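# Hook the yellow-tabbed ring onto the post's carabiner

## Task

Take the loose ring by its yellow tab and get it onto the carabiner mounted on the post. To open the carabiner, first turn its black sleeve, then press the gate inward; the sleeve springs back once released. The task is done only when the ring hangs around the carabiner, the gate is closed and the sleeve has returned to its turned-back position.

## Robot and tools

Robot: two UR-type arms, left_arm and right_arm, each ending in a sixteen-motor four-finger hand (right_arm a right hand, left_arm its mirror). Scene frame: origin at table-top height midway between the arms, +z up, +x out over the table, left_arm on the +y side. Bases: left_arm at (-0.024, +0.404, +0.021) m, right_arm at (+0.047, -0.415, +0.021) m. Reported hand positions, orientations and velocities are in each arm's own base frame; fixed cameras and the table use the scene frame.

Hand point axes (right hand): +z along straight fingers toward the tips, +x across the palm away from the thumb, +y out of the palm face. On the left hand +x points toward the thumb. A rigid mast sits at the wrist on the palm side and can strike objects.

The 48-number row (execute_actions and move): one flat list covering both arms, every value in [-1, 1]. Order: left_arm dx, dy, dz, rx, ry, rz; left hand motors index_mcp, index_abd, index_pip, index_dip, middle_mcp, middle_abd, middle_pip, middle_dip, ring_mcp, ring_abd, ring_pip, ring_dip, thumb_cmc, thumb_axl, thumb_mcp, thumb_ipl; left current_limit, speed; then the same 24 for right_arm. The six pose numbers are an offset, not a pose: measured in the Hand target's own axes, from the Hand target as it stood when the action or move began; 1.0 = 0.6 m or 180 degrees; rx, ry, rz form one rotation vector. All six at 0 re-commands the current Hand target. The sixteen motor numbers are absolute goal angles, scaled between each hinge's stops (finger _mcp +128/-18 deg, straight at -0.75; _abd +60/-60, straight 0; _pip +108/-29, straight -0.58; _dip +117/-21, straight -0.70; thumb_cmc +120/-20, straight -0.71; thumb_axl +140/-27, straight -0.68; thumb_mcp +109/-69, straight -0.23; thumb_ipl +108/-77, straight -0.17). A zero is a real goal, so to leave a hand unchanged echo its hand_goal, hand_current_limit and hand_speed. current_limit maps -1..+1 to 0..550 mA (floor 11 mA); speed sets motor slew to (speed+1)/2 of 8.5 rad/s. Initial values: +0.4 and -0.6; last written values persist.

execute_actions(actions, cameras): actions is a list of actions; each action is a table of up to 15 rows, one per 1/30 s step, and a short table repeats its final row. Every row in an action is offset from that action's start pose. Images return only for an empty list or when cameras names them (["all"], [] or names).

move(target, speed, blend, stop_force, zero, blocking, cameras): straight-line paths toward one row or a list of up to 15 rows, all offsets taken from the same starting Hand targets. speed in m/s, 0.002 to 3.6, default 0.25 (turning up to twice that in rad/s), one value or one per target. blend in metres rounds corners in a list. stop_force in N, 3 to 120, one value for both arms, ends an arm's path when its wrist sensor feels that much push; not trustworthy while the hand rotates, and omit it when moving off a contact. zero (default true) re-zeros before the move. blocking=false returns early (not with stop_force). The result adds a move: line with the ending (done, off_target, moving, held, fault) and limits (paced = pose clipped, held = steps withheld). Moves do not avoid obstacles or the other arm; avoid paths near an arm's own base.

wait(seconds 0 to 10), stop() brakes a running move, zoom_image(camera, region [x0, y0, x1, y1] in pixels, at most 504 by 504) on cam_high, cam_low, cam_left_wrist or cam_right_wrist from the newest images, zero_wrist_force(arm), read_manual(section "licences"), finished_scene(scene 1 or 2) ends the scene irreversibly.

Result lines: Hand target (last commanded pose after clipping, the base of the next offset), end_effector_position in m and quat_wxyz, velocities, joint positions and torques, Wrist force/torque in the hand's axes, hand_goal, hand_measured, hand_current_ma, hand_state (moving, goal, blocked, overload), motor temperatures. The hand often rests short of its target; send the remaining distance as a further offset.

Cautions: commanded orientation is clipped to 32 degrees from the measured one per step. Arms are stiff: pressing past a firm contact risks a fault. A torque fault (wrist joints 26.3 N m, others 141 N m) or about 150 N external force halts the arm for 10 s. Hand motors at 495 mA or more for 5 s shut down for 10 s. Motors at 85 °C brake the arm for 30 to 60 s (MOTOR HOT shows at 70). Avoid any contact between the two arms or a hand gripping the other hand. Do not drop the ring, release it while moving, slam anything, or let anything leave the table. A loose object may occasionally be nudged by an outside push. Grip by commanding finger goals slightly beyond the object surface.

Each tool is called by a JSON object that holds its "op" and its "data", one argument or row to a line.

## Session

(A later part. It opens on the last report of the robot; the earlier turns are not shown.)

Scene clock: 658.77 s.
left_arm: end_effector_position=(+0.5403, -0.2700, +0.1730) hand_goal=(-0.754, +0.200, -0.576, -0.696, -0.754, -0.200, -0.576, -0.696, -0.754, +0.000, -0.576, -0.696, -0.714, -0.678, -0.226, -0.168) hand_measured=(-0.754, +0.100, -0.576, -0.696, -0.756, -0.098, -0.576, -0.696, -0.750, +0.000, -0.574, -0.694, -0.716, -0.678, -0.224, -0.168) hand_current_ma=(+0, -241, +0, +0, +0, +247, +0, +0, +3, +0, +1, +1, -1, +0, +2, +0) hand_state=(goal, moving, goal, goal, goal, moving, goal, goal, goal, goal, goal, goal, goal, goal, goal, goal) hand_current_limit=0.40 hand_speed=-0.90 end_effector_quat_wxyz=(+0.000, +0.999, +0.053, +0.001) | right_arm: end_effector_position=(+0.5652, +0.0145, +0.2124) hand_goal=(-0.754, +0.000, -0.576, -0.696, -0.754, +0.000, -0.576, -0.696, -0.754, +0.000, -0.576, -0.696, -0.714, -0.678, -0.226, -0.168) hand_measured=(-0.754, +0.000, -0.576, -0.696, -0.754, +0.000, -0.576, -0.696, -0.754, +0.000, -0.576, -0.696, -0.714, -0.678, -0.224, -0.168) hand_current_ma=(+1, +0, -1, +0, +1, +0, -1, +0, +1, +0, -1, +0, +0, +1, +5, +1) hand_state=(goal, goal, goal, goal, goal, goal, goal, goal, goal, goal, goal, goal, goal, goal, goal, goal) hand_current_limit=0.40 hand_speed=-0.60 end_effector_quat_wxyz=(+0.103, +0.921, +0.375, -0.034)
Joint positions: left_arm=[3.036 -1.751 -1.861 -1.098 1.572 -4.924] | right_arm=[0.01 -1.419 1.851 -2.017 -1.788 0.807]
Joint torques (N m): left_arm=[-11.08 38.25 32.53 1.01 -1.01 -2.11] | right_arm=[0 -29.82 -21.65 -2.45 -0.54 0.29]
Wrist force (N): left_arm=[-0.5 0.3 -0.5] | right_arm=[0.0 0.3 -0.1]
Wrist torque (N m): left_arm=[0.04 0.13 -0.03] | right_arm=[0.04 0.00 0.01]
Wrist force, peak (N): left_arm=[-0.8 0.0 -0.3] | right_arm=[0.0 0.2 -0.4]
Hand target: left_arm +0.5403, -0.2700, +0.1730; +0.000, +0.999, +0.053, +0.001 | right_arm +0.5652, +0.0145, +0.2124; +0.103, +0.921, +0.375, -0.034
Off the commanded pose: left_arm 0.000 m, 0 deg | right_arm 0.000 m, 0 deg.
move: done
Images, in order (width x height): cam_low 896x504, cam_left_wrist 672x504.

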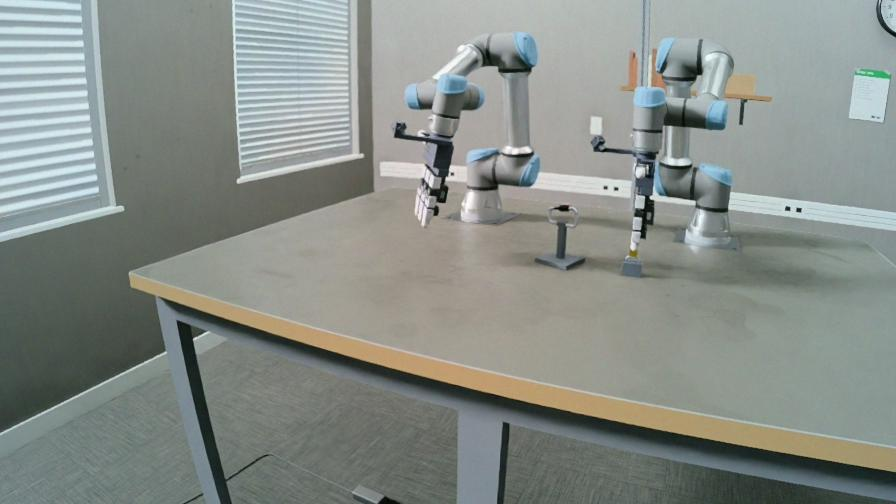

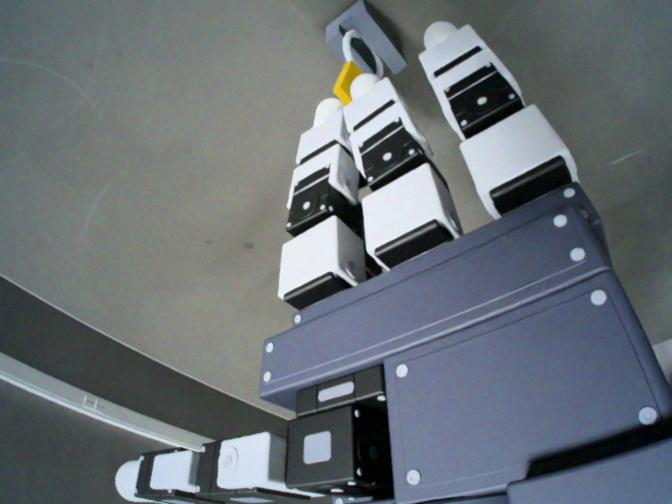

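{"op": "move", "data": {
  "target": [0.0,0.0,-0.12,0,0,0,-0.754,0.22,-0.576,-0.696,-0.754,-0.22,-0.576,-0.696,-0.754,0,-0.576,-0.696,-0.714,-0.678,-0.226,-0.168,0.4,-0.9,0,0,0,0,0,0,-0.754,0,-0.576,-0.696,-0.754,0,-0.576,-0.696,-0.754,0,-0.576,-0.696,-0.714,-0.678,-0.226,-0.168,0.4,-0.6],
  "cameras": ["cam_left_wrist","cam_low"],
  "speed": 0.08
}}

{"op": "zoom_image", "data": {
  "camera": "cam_left_wrist",
  "region": [270, 0, 430, 120]
}}

{"op": "zoom_image", "data": {
  "camera": "cam_low",
  "region": [580, 160, 680, 290]
}}

Scene clock: 672.50 s.
left_arm: end_effector_position=(+0.5402, -0.2701, +0.2448) hand_goal=(-0.754, +0.220, -0.576, -0.696, -0.754, -0.220, -0.576, -0.696, -0.754, +0.000, -0.576, -0.696, -0.714, -0.678, -0.226, -0.168) hand_measured=(-0.754, +0.102, -0.576, -0.696, -0.756, -0.100, -0.576, -0.696, -0.750, +0.000, -0.574, -0.694, -0.716, -0.678, -0.224, -0.168) hand_current_ma=(+0, -294, +0, +0, +0, +301, +0, +0, +3, +0, +1, +1, -1, +0, +2, +0) hand_state=(goal, blocked, goal, goal, goal, blocked, goal, goal, goal, goal, goal, goal, goal, goal, goal, goal) hand_current_limit=0.40 hand_speed=-0.90 end_effector_quat_wxyz=(+0.000, +0.999, +0.053, +0.001) | right_arm: end_effector_position=(+0.5652, +0.0145, +0.2124) hand_goal=(-0.754, +0.000, -0.576, -0.696, -0.754, +0.000, -0.576, -0.696, -0.754, +0.000, -0.576, -0.696, -0.714, -0.678, -0.226, -0.168) hand_measured=(-0.754, +0.000, -0.576, -0.696, -0.754, +0.000, -0.576, -0.696, -0.754, +0.000, -0.576, -0.696, -0.714, -0.678, -0.224, -0.168) hand_current_ma=(+1, +0, -1, +0, +1, +0, -1, +0, +1, +0, -1, +0, +0, +1, +5, +1) hand_state=(goal, goal, goal, goal, goal, goal, goal, goal, goal, goal, goal, goal, goal, goal, goal, goal) hand_current_limit=0.40 hand_speed=-0.60 end_effector_quat_wxyz=(+0.103, +0.921, +0.375, -0.034)
Joint positions: left_arm=[3.036 -1.687 -1.739 -1.285 1.572 -4.924] | right_arm=[0.01 -1.419 1.851 -2.017 -1.788 0.807]
Joint torques (N m): left_arm=[-9.59 36.74 34.17 1.23 1.81 -0.22] | right_arm=[0.5 -29.3 -21.3 -2.51 -0.41 0.24]
Wrist force (N): left_arm=[-0.5 0.2 -0.4] | right_arm=[-0.1 0.2 -0.1]
Wrist torque (N m): left_arm=[0.02 0.13 -0.03] | right_arm=[0.04 0.01 0.00]
Wrist force, peak (N): left_arm=[-0.6 0.1 -0.9] | right_arm=[0.1 0.5 -0.1]
Hand target: left_arm +0.5402, -0.2701, +0.2450; +0.000, +0.999, +0.053, +0.001 | right_arm +0.5652, +0.0145, +0.2124; +0.103, +0.921, +0.375, -0.034
Off the commanded pose: left_arm 0.000 m, 0 deg | right_arm 0.000 m, 0 deg.
move: done
Images, in order (width x height): cam_low 896x504, cam_left_wrist 672x504.

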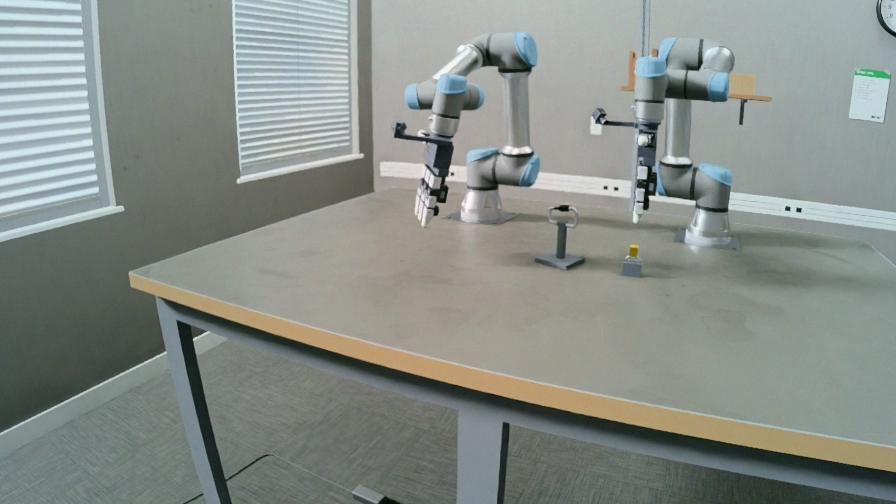

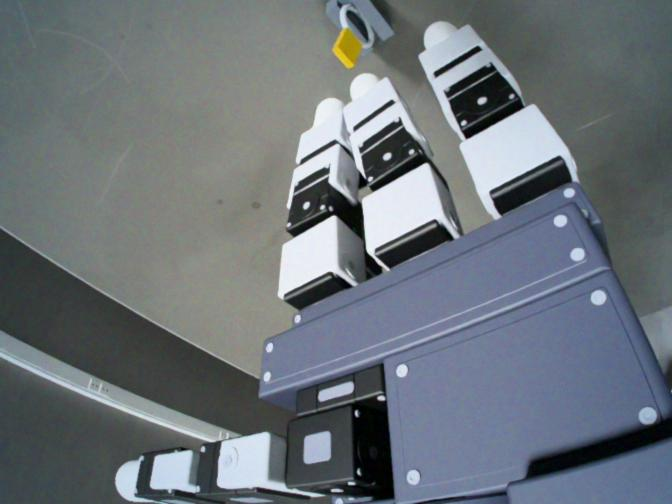

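Scaled by 3.150 from the camera's 672x504 image, which has a finer 960x720 frame.

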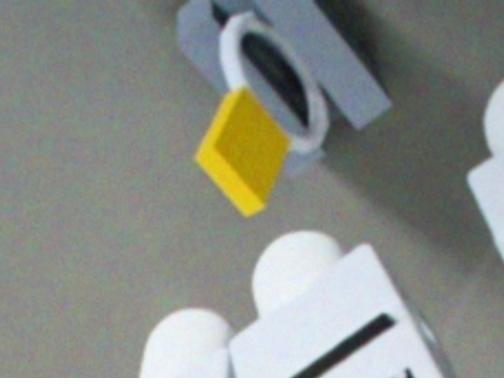

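Scaled by 3.877 from the camera's 896x504 image, which has a finer 1280x720 frame.

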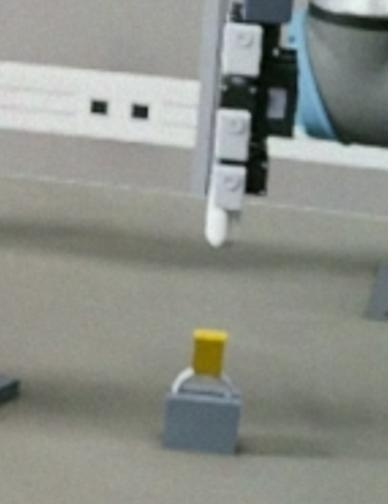

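{"op": "move", "data": {
  "target": [-0.1292,-0.1237,0.05,0,0,0.5,-0.754,-0.08,-0.576,-0.696,-0.754,0.08,-0.576,-0.696,-0.754,0.1,-0.576,-0.696,-0.714,-0.678,-0.226,-0.168,0.4,-0.6,0,0,0,0,0,0,-0.754,0,-0.576,-0.696,-0.754,0,-0.576,-0.696,-0.754,0,-0.576,-0.696,-0.714,-0.678,-0.226,-0.168,0.4,-0.6],
  "cameras": ["cam_left_wrist","cam_low","cam_high"],
  "speed": 0.2
}}

{"op": "zoom_image", "data": {
  "camera": "cam_left_wrist",
  "region": [270, 0, 430, 120]
}}

{"op": "zoom_image", "data": {
  "camera": "cam_low",
  "region": [580, 160, 680, 290]
}}

Scene clock: 789.63 s.
left_arm: end_effector_position=(+0.4553, -0.2044, +0.2149) hand_goal=(-0.754, -0.080, -0.576, -0.696, -0.754, +0.080, -0.576, -0.696, -0.754, +0.100, -0.576, -0.696, -0.714, -0.678, -0.226, -0.168) hand_measured=(-0.754, -0.076, -0.576, -0.696, -0.756, +0.076, -0.576, -0.696, -0.750, +0.096, -0.574, -0.694, -0.716, -0.678, -0.224, -0.168) hand_current_ma=(+0, +2, +0, +0, +0, -2, +0, +0, +3, -2, +1, +1, -1, +0, +2, +0) hand_state=(goal, goal, goal, goal, goal, goal, goal, goal, goal, goal, goal, goal, goal, goal, goal, goal) hand_current_limit=0.40 hand_speed=-0.60 end_effector_quat_wxyz=(-0.001, +0.743, -0.669, +0.000) | right_arm: end_effector_position=(+0.5652, +0.0145, +0.2124) hand_goal=(-0.754, +0.000, -0.576, -0.696, -0.754, +0.000, -0.576, -0.696, -0.754, +0.000, -0.576, -0.696, -0.714, -0.678, -0.226, -0.168) hand_measured=(-0.754, +0.000, -0.576, -0.696, -0.754, +0.000, -0.576, -0.696, -0.754, +0.000, -0.576, -0.696, -0.714, -0.678, -0.224, -0.168) hand_current_ma=(+1, +0, -1, +0, +1, +0, -1, +0, +1, +0, -1, +0, +0, +1, +5, +1) hand_state=(goal, goal, goal, goal, goal, goal, goal, goal, goal, goal, goal, goal, goal, goal, goal, goal) hand_current_limit=0.40 hand_speed=-0.60 end_effector_quat_wxyz=(+0.103, +0.921, +0.375, -0.034)
Joint positions: left_arm=[3.068 -1.762 -1.732 -1.218 1.572 -3.321] | right_arm=[0.01 -1.419 1.851 -2.017 -1.788 0.807]
Joint torques (N m): left_arm=[-10.71 39.39 7.93 4.51 -1.89 2.07] | right_arm=[0.45 -30.74 -21.56 -2.51 -0.43 0.23]
Wrist force (N): left_arm=[-0.4 0.1 -0.3] | right_arm=[-0.2 0.2 0.0]
Wrist torque (N m): left_arm=[0.00 0.13 -0.22] | right_arm=[0.03 0.02 -0.01]
Wrist force, peak (N): left_arm=[-0.7 0.6 -0.4] | right_arm=[-0.2 0.5 -0.1]
Hand target: left_arm +0.4553, -0.2044, +0.2149; -0.001, +0.743, -0.669, +0.000 | right_arm +0.5652, +0.0145, +0.2124; +0.103, +0.921, +0.375, -0.034
Off the commanded pose: left_arm 0.000 m, 0 deg | right_arm 0.000 m, 0 deg.
move: done
Images, in order (width x height): cam_high 896x504, cam_low 896x504, cam_left_wrist 672x504.

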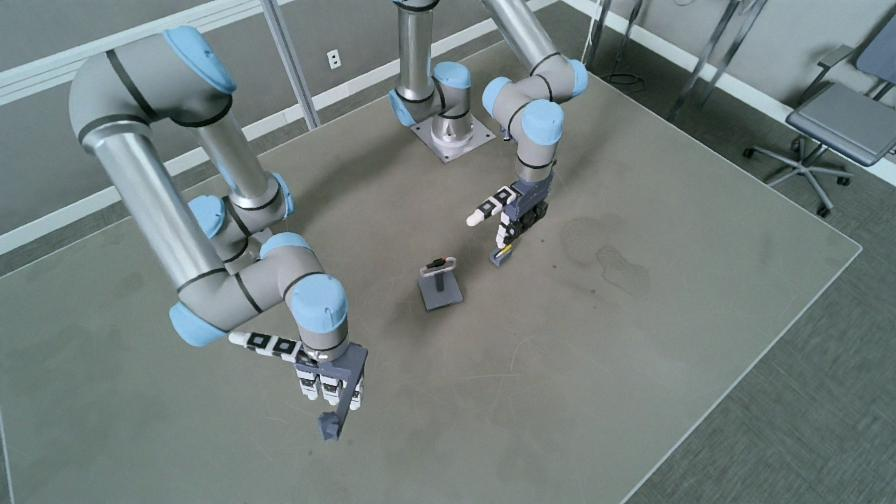

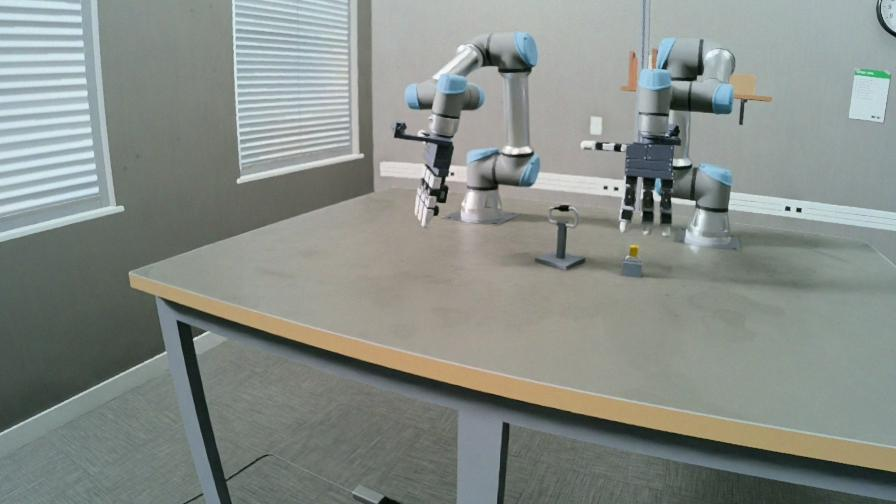

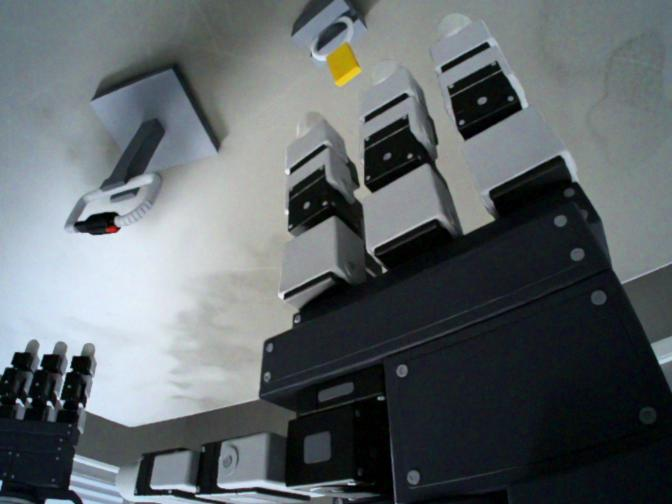

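Scaled by 3.150 from the camera's 672x504 image, which has a finer 960x720 frame.

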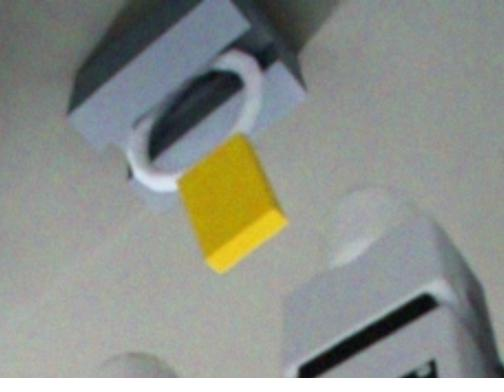

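Scaled by 3.877 from the camera's 896x504 image, which has a finer 1280x720 frame.

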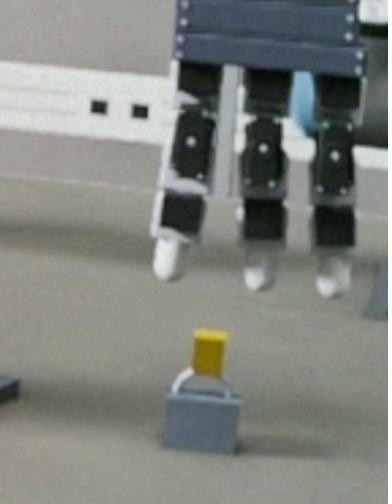

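{"op": "move", "data": {
  "target": [-0.005,0.0022,0.0782,0,0,0,-0.754,-0.08,-0.576,-0.696,-0.754,0.08,-0.576,-0.696,-0.754,0.1,-0.576,-0.696,-0.714,-0.678,-0.226,-0.168,0.4,-0.6,0,0,0,0,0,0,-0.754,0,-0.576,-0.696,-0.754,0,-0.576,-0.696,-0.754,0,-0.576,-0.696,-0.714,-0.678,-0.226,-0.168,0.4,-0.6],
  "cameras": ["cam_left_wrist","cam_low"],
  "speed": 0.06,
  "stop_force": 8
}}

{"op": "zoom_image", "data": {
  "camera": "cam_left_wrist",
  "region": [270, 0, 430, 120]
}}

{"op": "zoom_image", "data": {
  "camera": "cam_low",
  "region": [580, 160, 680, 290]
}}

Scene clock: 814.33 s.
left_arm: end_effector_position=(+0.4537, -0.2015, +0.1680) hand_goal=(-0.754, -0.080, -0.576, -0.696, -0.754, +0.080, -0.576, -0.696, -0.754, +0.100, -0.576, -0.696, -0.714, -0.678, -0.226, -0.168) hand_measured=(-0.754, -0.076, -0.576, -0.696, -0.756, +0.076, -0.576, -0.696, -0.750, +0.096, -0.574, -0.694, -0.716, -0.678, -0.224, -0.168) hand_current_ma=(+0, +2, +0, +0, +0, -2, +0, +0, +3, -2, +1, +1, -1, +0, +2, +0) hand_state=(goal, goal, goal, goal, goal, goal, goal, goal, goal, goal, goal, goal, goal, goal, goal, goal) hand_current_limit=0.40 hand_speed=-0.60 end_effector_quat_wxyz=(-0.001, +0.743, -0.669, +0.000) | right_arm: end_effector_position=(+0.5652, +0.0145, +0.2124) hand_goal=(-0.754, +0.000, -0.576, -0.696, -0.754, +0.000, -0.576, -0.696, -0.754, +0.000, -0.576, -0.696, -0.714, -0.678, -0.226, -0.168) hand_measured=(-0.754, +0.000, -0.576, -0.696, -0.754, +0.000, -0.576, -0.696, -0.754, +0.000, -0.576, -0.696, -0.714, -0.678, -0.224, -0.168) hand_current_ma=(+1, +0, -1, +0, +1, +0, -1, +0, +1, +0, -1, +0, +0, +1, +5, +1) hand_state=(goal, goal, goal, goal, goal, goal, goal, goal, goal, goal, goal, goal, goal, goal, goal, goal) hand_current_limit=0.40 hand_speed=-0.60 end_effector_quat_wxyz=(+0.103, +0.921, +0.375, -0.034)
Joint positions: left_arm=[3.073 -1.801 -1.813 -1.097 1.572 -3.315] | right_arm=[0.01 -1.419 1.851 -2.017 -1.788 0.807]
Joint torques (N m): left_arm=[13.33 26.32 7.32 4.48 -1.72 2.33] | right_arm=[0.75 -30.11 -21.82 -2.54 -0.36 0.34]
Wrist force (N): left_arm=[-0.3 0.2 -0.2] | right_arm=[-0.1 0.3 -0.1]
Wrist torque (N m): left_arm=[0.00 0.11 -0.20] | right_arm=[0.05 0.02 0.00]
Wrist force, peak (N): left_arm=[-0.8 -0.1 -0.6] | right_arm=[-0.1 0.4 0.3]
Hand target: left_arm +0.4537, -0.2015, +0.1680; -0.001, +0.743, -0.669, +0.000 | right_arm +0.5652, +0.0145, +0.2124; +0.103, +0.921, +0.375, -0.034
Off the commanded pose: left_arm 0.000 m, 0 deg | right_arm 0.000 m, 0 deg.
move: done
Images, in order (width x height): cam_low 896x504, cam_left_wrist 672x504.

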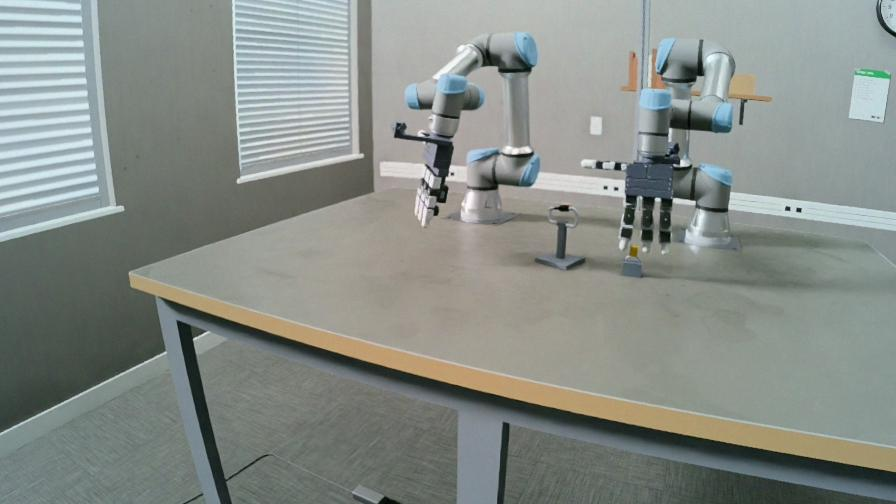

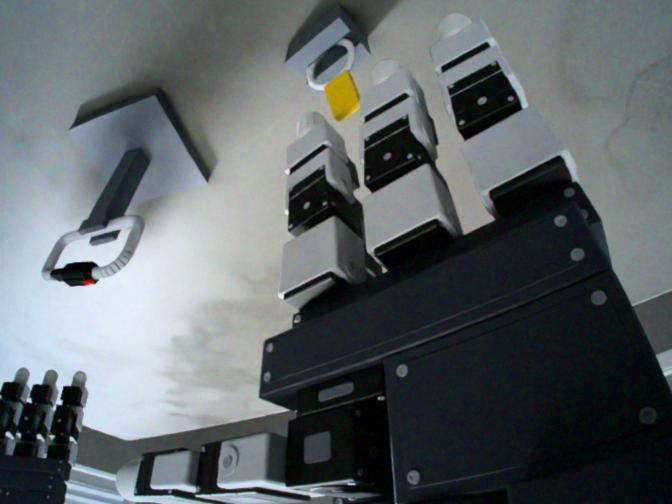

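Scaled by 3.150 from the camera's 672x504 image, which has a finer 960x720 frame.

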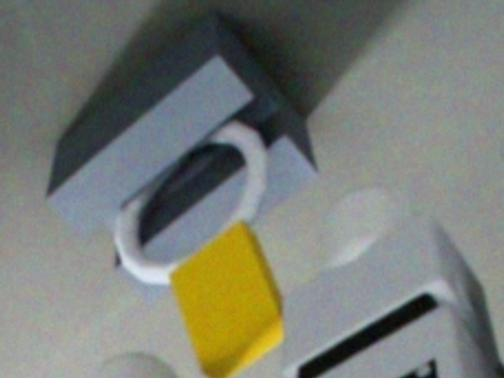

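Scaled by 3.877 from the camera's 896x504 image, which has a finer 1280x720 frame.

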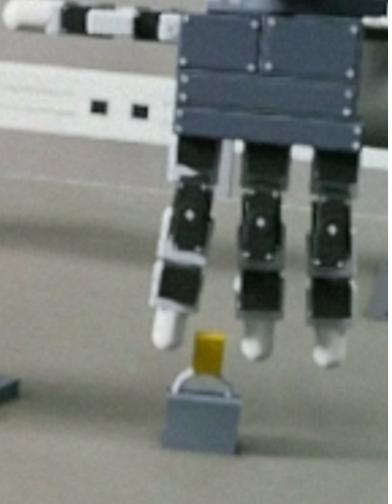

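{"op": "move", "data": {
  "target": [0.003,0,0.0083,0,0,0,-0.754,-0.08,-0.576,-0.696,-0.754,0.08,-0.576,-0.696,-0.754,0.1,-0.576,-0.696,-0.714,-0.678,-0.226,-0.168,0.4,-0.6,0,0,0,0,0,0,-0.754,0,-0.576,-0.696,-0.754,0,-0.576,-0.696,-0.754,0,-0.576,-0.696,-0.714,-0.678,-0.226,-0.168,0.4,-0.6],
  "cameras": [],
  "speed": 0.06,
  "stop_force": 8
}}

{"op": "move", "data": {
  "target": [0,0,0,0,0,0,-0.754,0.15,-0.576,-0.696,-0.754,-0.15,-0.576,-0.696,-0.754,0,-0.576,-0.696,-0.714,-0.678,-0.226,-0.168,0.4,-0.9,0,0,0,0,0,0,-0.754,0,-0.576,-0.696,-0.754,0,-0.576,-0.696,-0.754,0,-0.576,-0.696,-0.714,-0.678,-0.226,-0.168,0.4,-0.6],
  "cameras": ["cam_left_wrist","cam_low"]
}}

{"op": "zoom_image", "data": {
  "camera": "cam_left_wrist",
  "region": [270, 0, 430, 120]
}}

{"op": "zoom_image", "data": {
  "camera": "cam_low",
  "region": [580, 160, 680, 290]
}}

Scene clock: 837.40 s.
left_arm: end_effector_position=(+0.4539, -0.2033, +0.1630) hand_goal=(-0.754, -0.080, -0.576, -0.696, -0.754, +0.080, -0.576, -0.696, -0.754, +0.100, -0.576, -0.696, -0.714, -0.678, -0.226, -0.168) hand_measured=(-0.754, -0.076, -0.576, -0.696, -0.756, +0.076, -0.576, -0.696, -0.750, +0.096, -0.574, -0.694, -0.716, -0.678, -0.224, -0.168) hand_current_ma=(+0, +2, +0, +0, +0, -2, +0, +0, +3, -2, +1, +1, -1, +0, +2, +0) hand_state=(goal, goal, goal, goal, goal, goal, goal, goal, goal, goal, goal, goal, goal, goal, goal, goal) hand_current_limit=0.40 hand_speed=-0.60 end_effector_quat_wxyz=(-0.001, +0.743, -0.669, +0.000) | right_arm: end_effector_position=(+0.5652, +0.0145, +0.2124) hand_goal=(-0.754, +0.000, -0.576, -0.696, -0.754, +0.000, -0.576, -0.696, -0.754, +0.000, -0.576, -0.696, -0.714, -0.678, -0.226, -0.168) hand_measured=(-0.754, +0.000, -0.576, -0.696, -0.754, +0.000, -0.576, -0.696, -0.754, +0.000, -0.576, -0.696, -0.714, -0.678, -0.224, -0.168) hand_current_ma=(+1, +0, -1, +0, +1, +0, -1, +0, +1, +0, -1, +0, +0, +1, +5, +1) hand_state=(goal, goal, goal, goal, goal, goal, goal, goal, goal, goal, goal, goal, goal, goal, goal, goal) hand_current_limit=0.40 hand_speed=-0.60 end_effector_quat_wxyz=(+0.103, +0.921, +0.375, -0.034)
Joint positions: left_arm=[3.07 -1.809 -1.818 -1.084 1.572 -3.318] | right_arm=[0.01 -1.419 1.851 -2.017 -1.788 0.807]
Joint torques (N m): left_arm=[-10.83 26.25 6.66 4.51 -1.43 -2.12] | right_arm=[-0.29 -29.88 -21.71 -2.29 -0.42 0.44]
Wrist force (N): left_arm=[-0.6 0.1 -0.4] | right_arm=[0.1 0.1 -0.2]
Wrist torque (N m): left_arm=[0.00 0.17 -0.04] | right_arm=[0.03 -0.01 0.01]
Wrist force, peak (N): left_arm=[-0.8 0.0 -0.4] | right_arm=[0.0 0.4 0.2]
Hand target: left_arm +0.4539, -0.2033, +0.1630; -0.001, +0.743, -0.669, +0.000 | right_arm +0.5652, +0.0145, +0.2124; +0.103, +0.921, +0.375, -0.034
Off the commanded pose: left_arm 0.000 m, 0 deg | right_arm 0.000 m, 0 deg.
move: done
No camera images: "cameras" was empty.

Scene clock: 838.03 s.
left_arm: end_effector_position=(+0.4539, -0.2033, +0.1630) hand_goal=(-0.754, +0.150, -0.576, -0.696, -0.754, -0.150, -0.576, -0.696, -0.754, +0.000, -0.576, -0.696, -0.714, -0.678, -0.226, -0.168) hand_measured=(-0.754, +0.034, -0.576, -0.696, -0.756, -0.032, -0.576, -0.696, -0.750, +0.004, -0.574, -0.694, -0.716, -0.678, -0.224, -0.168) hand_current_ma=(+0, -291, +0, +0, +0, +294, +0, +0, +3, +1, +1, +1, -1, +0, +2, +0) hand_state=(goal, moving, goal, goal, goal, moving, goal, goal, goal, goal, goal, goal, goal, goal, goal, goal) hand_current_limit=0.40 hand_speed=-0.90 end_effector_quat_wxyz=(-0.001, +0.743, -0.669, +0.000) | right_arm: end_effector_position=(+0.5652, +0.0145, +0.2124) hand_goal=(-0.754, +0.000, -0.576, -0.696, -0.754, +0.000, -0.576, -0.696, -0.754, +0.000, -0.576, -0.696, -0.714, -0.678, -0.226, -0.168) hand_measured=(-0.754, +0.000, -0.576, -0.696, -0.754, +0.000, -0.576, -0.696, -0.754, +0.000, -0.576, -0.696, -0.714, -0.678, -0.224, -0.168) hand_current_ma=(+1, +0, -1, +0, +1, +0, -1, +0, +1, +0, -1, +0, +0, +1, +5, +1) hand_state=(goal, goal, goal, goal, goal, goal, goal, goal, goal, goal, goal, goal, goal, goal, goal, goal) hand_current_limit=0.40 hand_speed=-0.60 end_effector_quat_wxyz=(+0.103, +0.921, +0.375, -0.034)
Joint positions: left_arm=[3.07 -1.809 -1.818 -1.084 1.572 -3.318] | right_arm=[0.01 -1.419 1.851 -2.017 -1.788 0.807]
Joint torques (N m): left_arm=[-10.6 25.91 7.3 4.48 -1.18 -2.03] | right_arm=[-0.48 -30.85 -22 -2.5 -0.6 0.5]
Wrist force (N): left_arm=[-0.5 0.0 -0.2] | right_arm=[0.2 0.2 -0.1]
Wrist torque (N m): left_arm=[-0.03 0.17 -0.03] | right_arm=[0.04 -0.03 0.02]
Wrist force, peak (N): left_arm=[-0.6 -0.1 -0.3] | right_arm=[-0.1 0.5 0.0]
Hand target: left_arm +0.4539, -0.2033, +0.1630; -0.001, +0.743, -0.669, +0.000 | right_arm +0.5652, +0.0145, +0.2124; +0.103, +0.921, +0.375, -0.034
Off the commanded pose: left_arm 0.000 m, 0 deg | right_arm 0.000 m, 0 deg.
move: done
Images, in order (width x height): cam_low 896x504, cam_left_wrist 672x504.

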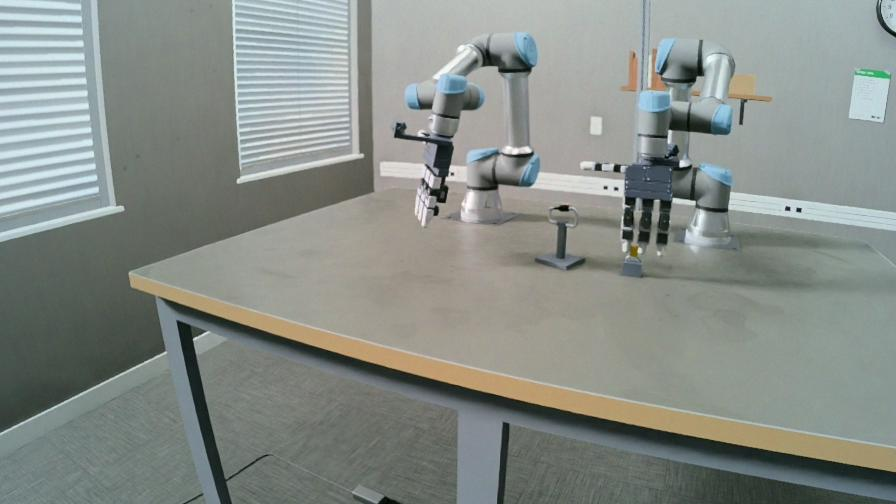

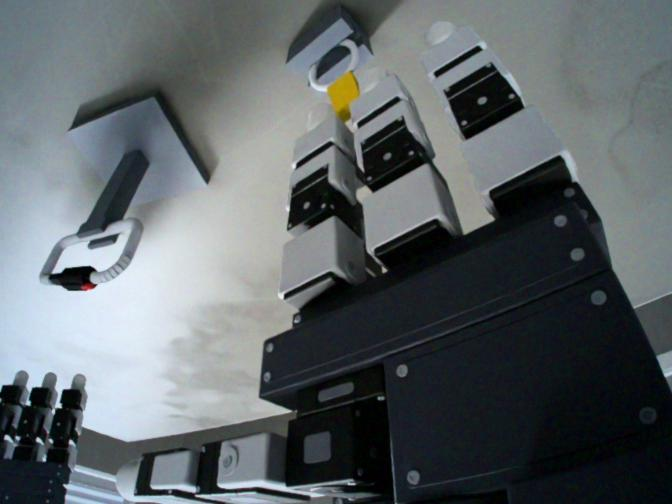

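Scaled by 3.150 from the camera's 672x504 image, which has a finer 960x720 frame.

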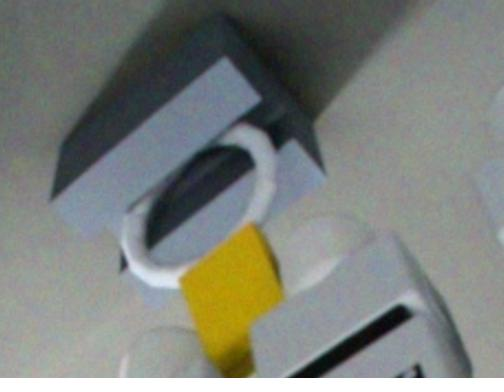

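Scaled by 3.877 from the camera's 896x504 image, which has a finer 1280x720 frame.

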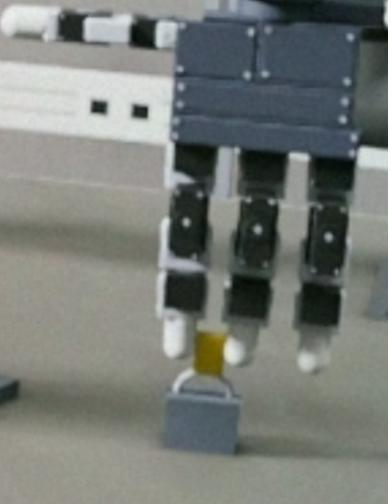

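{"op": "move", "data": {
  "target": [0,0,-0.1,0,0,0,-0.754,0.2,-0.576,-0.696,-0.754,-0.2,-0.576,-0.696,-0.754,0,-0.576,-0.696,-0.714,-0.678,-0.226,-0.168,0.5,-0.9,0,0,0,0,0,0,-0.754,0,-0.576,-0.696,-0.754,0,-0.576,-0.696,-0.754,0,-0.576,-0.696,-0.714,-0.678,-0.226,-0.168,0.4,-0.6],
  "cameras": ["cam_left_wrist","cam_low"],
  "speed": 0.08
}}

{"op": "zoom_image", "data": {
  "camera": "cam_left_wrist",
  "region": [250, 0, 410, 130]
}}

{"op": "zoom_image", "data": {
  "camera": "cam_low",
  "region": [580, 140, 680, 290]
}}

Scene clock: 849.77 s.
left_arm: end_effector_position=(+0.4539, -0.2034, +0.2229) hand_goal=(-0.754, +0.200, -0.576, -0.696, -0.754, -0.200, -0.576, -0.696, -0.754, +0.000, -0.576, -0.696, -0.714, -0.678, -0.226, -0.168) hand_measured=(-0.752, +0.036, -0.576, -0.696, -0.756, -0.034, -0.576, -0.696, -0.750, +0.004, -0.574, -0.694, -0.716, -0.678, -0.224, -0.168) hand_current_ma=(+1, -413, +0, +0, +0, +412, +0, +0, +2, +1, +1, +1, -1, +0, +2, +0) hand_state=(goal, blocked, goal, goal, goal, blocked, goal, goal, goal, goal, goal, goal, goal, goal, goal, goal) hand_current_limit=0.50 hand_speed=-0.90 end_effector_quat_wxyz=(-0.001, +0.743, -0.669, +0.000) | right_arm: end_effector_position=(+0.5652, +0.0145, +0.2124) hand_goal=(-0.754, +0.000, -0.576, -0.696, -0.754, +0.000, -0.576, -0.696, -0.754, +0.000, -0.576, -0.696, -0.714, -0.678, -0.226, -0.168) hand_measured=(-0.754, +0.000, -0.576, -0.696, -0.754, +0.000, -0.576, -0.696, -0.754, +0.000, -0.576, -0.696, -0.714, -0.678, -0.224, -0.168) hand_current_ma=(+1, +0, -1, +0, +1, +0, -1, +0, +1, +0, -1, +0, +0, +1, +5, +1) hand_state=(goal, goal, goal, goal, goal, goal, goal, goal, goal, goal, goal, goal, goal, goal, goal, goal) hand_current_limit=0.40 hand_speed=-0.60 end_effector_quat_wxyz=(+0.103, +0.921, +0.375, -0.034)
Joint positions: left_arm=[3.07 -1.751 -1.723 -1.237 1.572 -3.319] | right_arm=[0.01 -1.419 1.851 -2.017 -1.788 0.807]
Joint torques (N m): left_arm=[-8.09 39.54 34.67 0.5 1.17 -0.25] | right_arm=[0.97 -30.18 -21.83 -2.37 -0.66 0.46]
Motor temperatures (°C): left_arm=[41 36 30 37 42 48] | right_arm=[36 33 32 40 42 37]
Wrist force (N): left_arm=[-0.2 0.1 -0.1] | right_arm=[0.0 0.2 0.1]
Wrist torque (N m): left_arm=[0.00 0.10 0.00] | right_arm=[0.02 -0.01 0.01]
Wrist force, peak (N): left_arm=[-0.2 -0.1 0.7] | right_arm=[0.0 0.5 0.2]
Hand target: left_arm +0.4539, -0.2034, +0.2230; -0.001, +0.743, -0.669, +0.000 | right_arm +0.5652, +0.0145, +0.2124; +0.103, +0.921, +0.375, -0.034
Off the commanded pose: left_arm 0.000 m, 0 deg | right_arm 0.000 m, 0 deg.
move: done
Images, in order (width x height): cam_low 896x504, cam_left_wrist 672x504.

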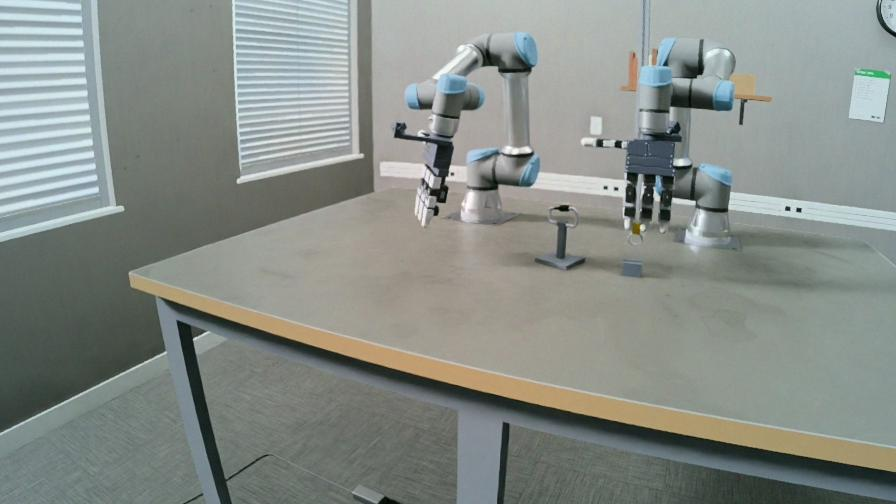

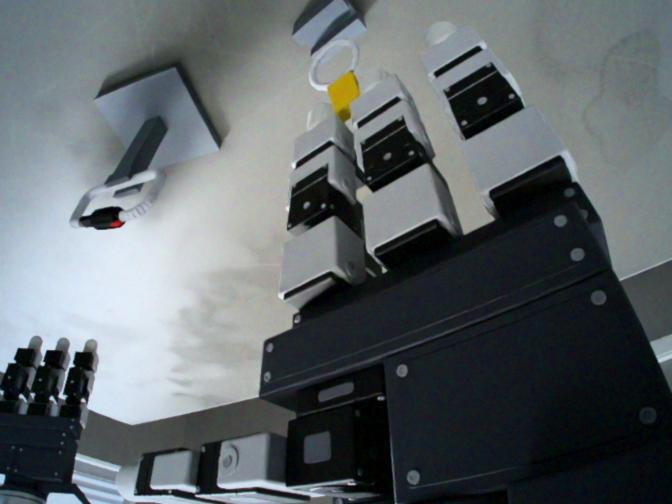

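Scaled by 3.150 from the camera's 672x504 image, which has a finer 960x720 frame.

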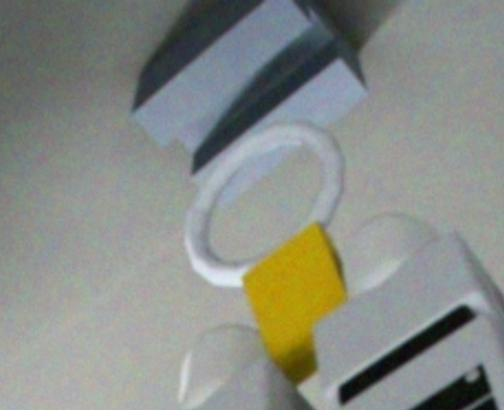

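Scaled by 3.360 from the camera's 896x504 image, which has a finer 1280x720 frame.

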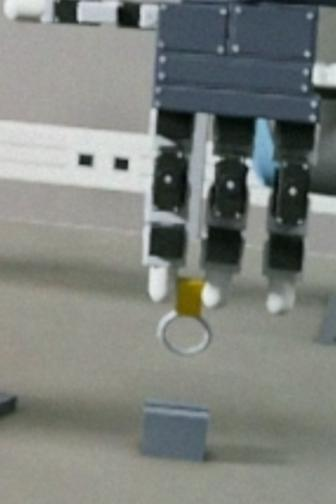

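{"op": "zoom_image", "data": {
  "camera": "cam_left_wrist",
  "region": [60, 60, 220, 240]
}}

Scaled by 2.800 from the camera's 672x504 image, which has a finer 960x720 frame.

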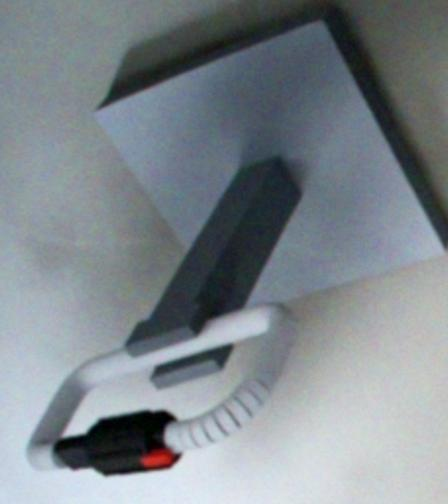

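{"op": "move", "data": {
  "target": [0.2428,-0.0785,-0.1617,0,0,-0.3722,-0.754,0.2,-0.576,-0.696,-0.754,-0.2,-0.576,-0.696,-0.754,0,-0.576,-0.696,-0.714,-0.678,-0.226,-0.168,0.5,-0.9,0,0,0,0,0,0,-0.754,0,-0.576,-0.696,-0.754,0,-0.576,-0.696,-0.754,0,-0.576,-0.696,-0.714,-0.678,-0.226,-0.168,0.4,-0.6],
  "cameras": ["cam_left_wrist","cam_low"],
  "speed": 0.2
}}

Scene clock: 1056.13 s.
left_arm: end_effector_position=(+0.5159, -0.3433, +0.3200) hand_goal=(-0.754, +0.200, -0.576, -0.696, -0.754, -0.200, -0.576, -0.696, -0.754, +0.000, -0.576, -0.696, -0.714, -0.678, -0.226, -0.168) hand_measured=(-0.752, +0.036, -0.576, -0.696, -0.756, -0.034, -0.576, -0.696, -0.750, +0.004, -0.574, -0.694, -0.716, -0.678, -0.224, -0.168) hand_current_ma=(+1, -413, +0, +0, +0, +412, +0, +0, +2, +1, +1, +1, -1, +0, +2, +0) hand_state=(goal, blocked, goal, goal, goal, blocked, goal, goal, goal, goal, goal, goal, goal, goal, goal, goal) hand_current_limit=0.50 hand_speed=-0.90 end_effector_quat_wxyz=(-0.001, +0.989, -0.148, +0.001) | right_arm: end_effector_position=(+0.5652, +0.0145, +0.2124) hand_goal=(-0.754, +0.000, -0.576, -0.696, -0.754, +0.000, -0.576, -0.696, -0.754, +0.000, -0.576, -0.696, -0.714, -0.678, -0.226, -0.168) hand_measured=(-0.754, +0.000, -0.576, -0.696, -0.754, +0.000, -0.576, -0.696, -0.754, +0.000, -0.576, -0.696, -0.714, -0.678, -0.224, -0.168) hand_current_ma=(+1, +0, -1, +0, +1, +0, -1, +0, +1, +0, -1, +0, +0, +1, +5, +1) hand_state=(goal, goal, goal, goal, goal, goal, goal, goal, goal, goal, goal, goal, goal, goal, goal, goal) hand_current_limit=0.40 hand_speed=-0.60 end_effector_quat_wxyz=(+0.103, +0.921, +0.375, -0.034)
Joint positions: left_arm=[2.916 -1.741 -1.481 -1.489 1.572 -4.641] | right_arm=[0.01 -1.419 1.851 -2.017 -1.788 0.807]
Joint torques (N m): left_arm=[-11.05 25.77 35.02 1.06 1.78 -2.29] | right_arm=[0.24 -30.26 -21.48 -2.35 -0.63 0.5]
Wrist force (N): left_arm=[-0.3 0.3 -0.1] | right_arm=[0.1 0.3 -0.2]
Wrist torque (N m): left_arm=[0.00 0.11 -0.02] | right_arm=[0.05 -0.01 0.02]
Wrist force, peak (N): left_arm=[-0.3 0.7 -0.7] | right_arm=[0.0 0.4 -0.2]
Hand target: left_arm +0.5159, -0.3434, +0.3200; -0.001, +0.989, -0.148, +0.001 | right_arm +0.5652, +0.0145, +0.2124; +0.103, +0.921, +0.375, -0.034
Off the commanded pose: left_arm 0.000 m, 0 deg | right_arm 0.000 m, 0 deg.
move: done
Images, in order (width x height): cam_low 896x504, cam_left_wrist 672x504.

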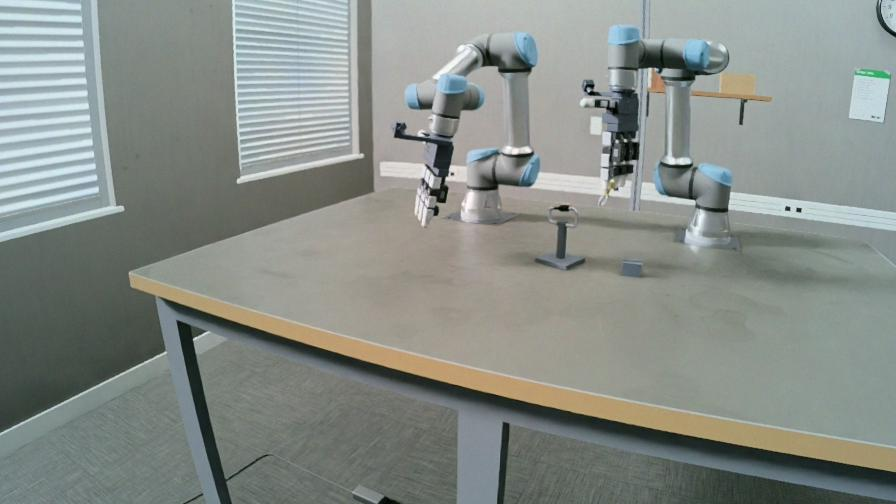

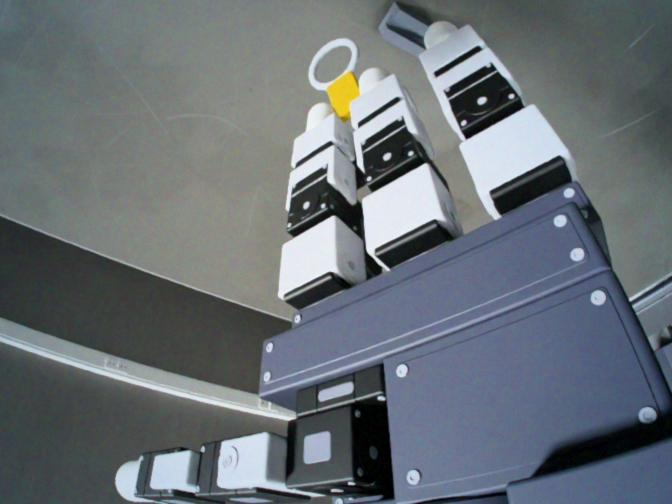

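{"op": "move", "data": {
  "target": [0,0,0,0,0,0,-0.754,0.2,-0.576,-0.696,-0.754,-0.2,-0.576,-0.696,-0.754,0,-0.576,-0.696,-0.714,-0.678,-0.226,-0.168,0.5,-0.9,0.0952,-0.5218,-0.1623,0.2471,0.1163,0.3259,-0.754,0,-0.576,-0.696,-0.754,0,-0.576,-0.696,-0.754,0,-0.576,-0.696,-0.714,-0.678,-0.226,-0.168,0.4,-0.6],
  "cameras": ["all"],
  "speed": 0.25
}}

{"op": "zoom_image", "data": {
  "camera": "cam_right_wrist",
  "region": [150, 0, 400, 180]
}}

{"op": "zoom_image", "data": {
  "camera": "cam_low",
  "region": [500, 120, 640, 280]
}}

{"op": "zoom_image", "data": {
  "camera": "cam_high",
  "region": [370, 190, 520, 320]
}}

Scene clock: 1070.83 s.
left_arm: end_effector_position=(+0.5159, -0.3434, +0.3200) hand_goal=(-0.754, +0.200, -0.576, -0.696, -0.754, -0.200, -0.576, -0.696, -0.754, +0.000, -0.576, -0.696, -0.714, -0.678, -0.226, -0.168) hand_measured=(-0.752, +0.036, -0.576, -0.696, -0.756, -0.034, -0.576, -0.696, -0.750, +0.004, -0.574, -0.694, -0.716, -0.678, -0.224, -0.168) hand_current_ma=(+1, -413, +0, +0, +0, +412, +0, +0, +2, +1, +1, +1, -1, +0, +2, +0) hand_state=(goal, blocked, goal, goal, goal, blocked, goal, goal, goal, goal, goal, goal, goal, goal, goal, goal) hand_current_limit=0.50 hand_speed=-0.90 end_effector_quat_wxyz=(-0.001, +0.989, -0.148, +0.001) | right_arm: end_effector_position=(+0.3864, +0.2929, +0.2480) hand_goal=(-0.754, +0.000, -0.576, -0.696, -0.754, +0.000, -0.576, -0.696, -0.754, +0.000, -0.576, -0.696, -0.714, -0.678, -0.226, -0.168) hand_measured=(-0.750, +0.000, -0.576, -0.696, -0.750, +0.000, -0.576, -0.696, -0.750, +0.000, -0.576, -0.696, -0.712, -0.678, -0.224, -0.168) hand_current_ma=(+9, +0, -1, +0, +8, +0, -1, +0, +9, +0, -1, +0, +5, +1, +5, +1) hand_state=(goal, goal, goal, goal, goal, goal, goal, goal, goal, goal, goal, goal, goal, goal, goal, goal) hand_current_limit=0.40 hand_speed=-0.60 end_effector_quat_wxyz=(-0.298, +0.944, -0.137, +0.044)
Joint positions: left_arm=[2.916 -1.741 -1.481 -1.489 1.572 -4.641] | right_arm=[0.227 -1.645 1.994 -2.253 -1.048 2.177]
Joint torques (N m): left_arm=[-10.67 25.84 34.59 1.01 1.69 -2.08] | right_arm=[12.11 -31.38 -15.81 -5.43 -0.51 1.94]
Wrist force (N): left_arm=[0.0 0.3 -0.4] | right_arm=[0.5 -0.4 0.7]
Wrist torque (N m): left_arm=[0.03 0.06 0.02] | right_arm=[-0.16 -0.10 -0.03]
Wrist force, peak (N): left_arm=[-0.8 0.5 -0.5] | right_arm=[0.4 -1.0 0.7]
Hand target: left_arm +0.5159, -0.3434, +0.3200; -0.001, +0.989, -0.148, +0.001 | right_arm +0.3864, +0.2930, +0.2480; -0.298, +0.944, -0.138, +0.044
Off the commanded pose: left_arm 0.000 m, 0 deg | right_arm 0.000 m, 0 deg.
move: done

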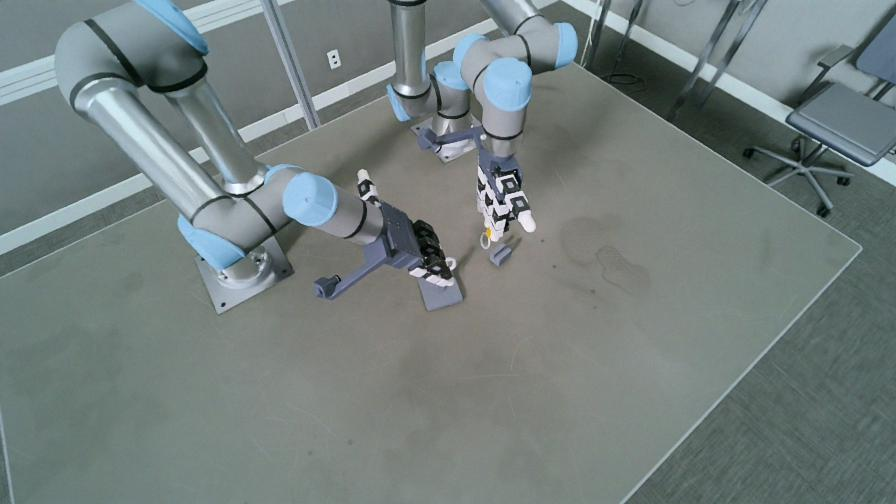

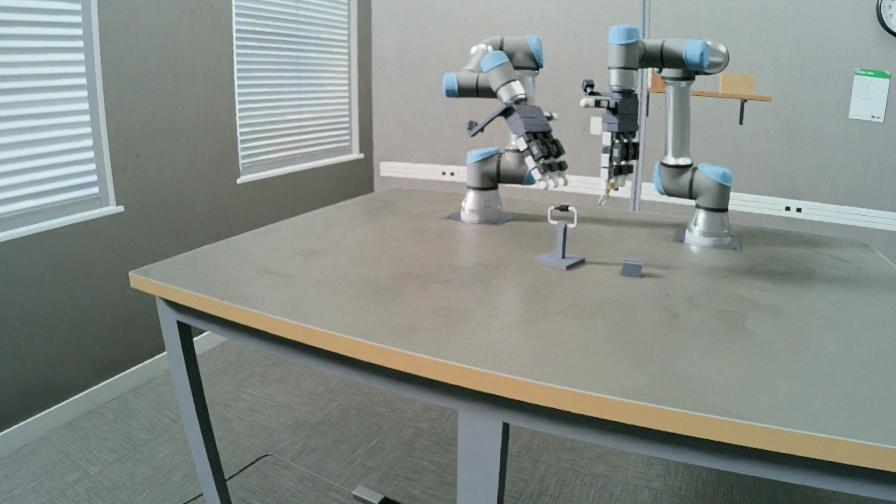

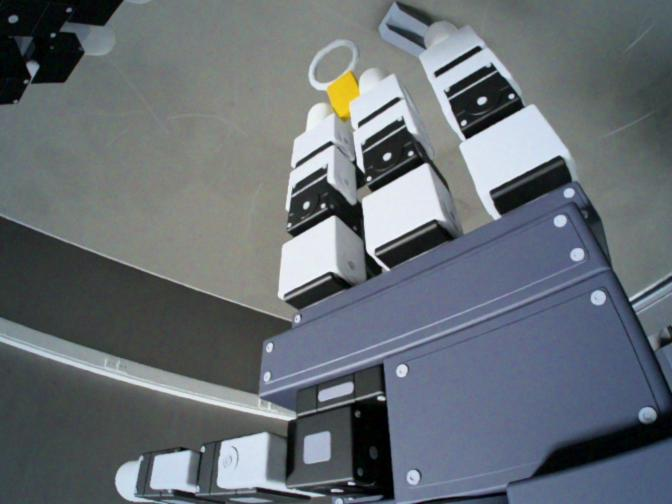

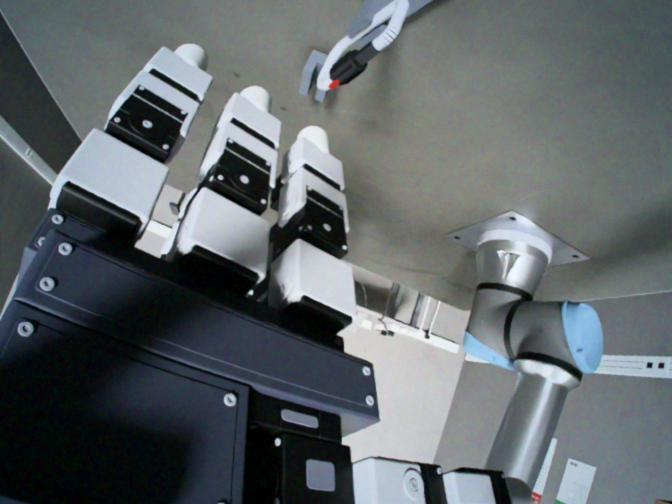

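Scaled by 2.016 from the camera's 672x504 image, which has a finer 960x720 frame.

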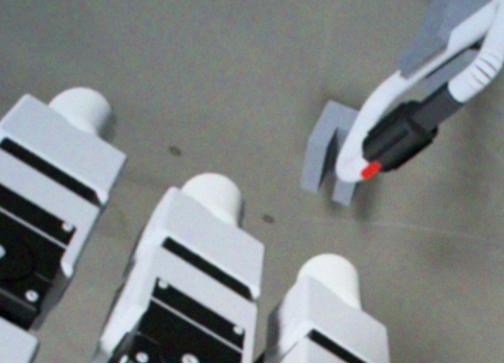

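Scaled by 3.150 from the camera's 896x504 image, which has a finer 1280x720 frame.

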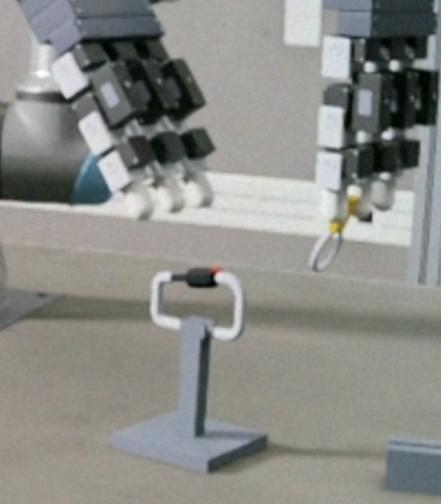

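Scaled by 3.360 from the camera's 896x504 image, which has a finer 1280x720 frame.

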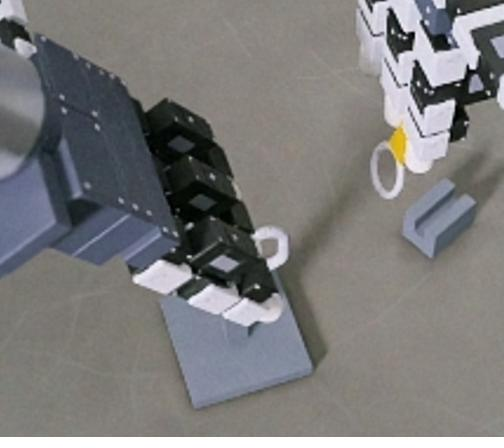

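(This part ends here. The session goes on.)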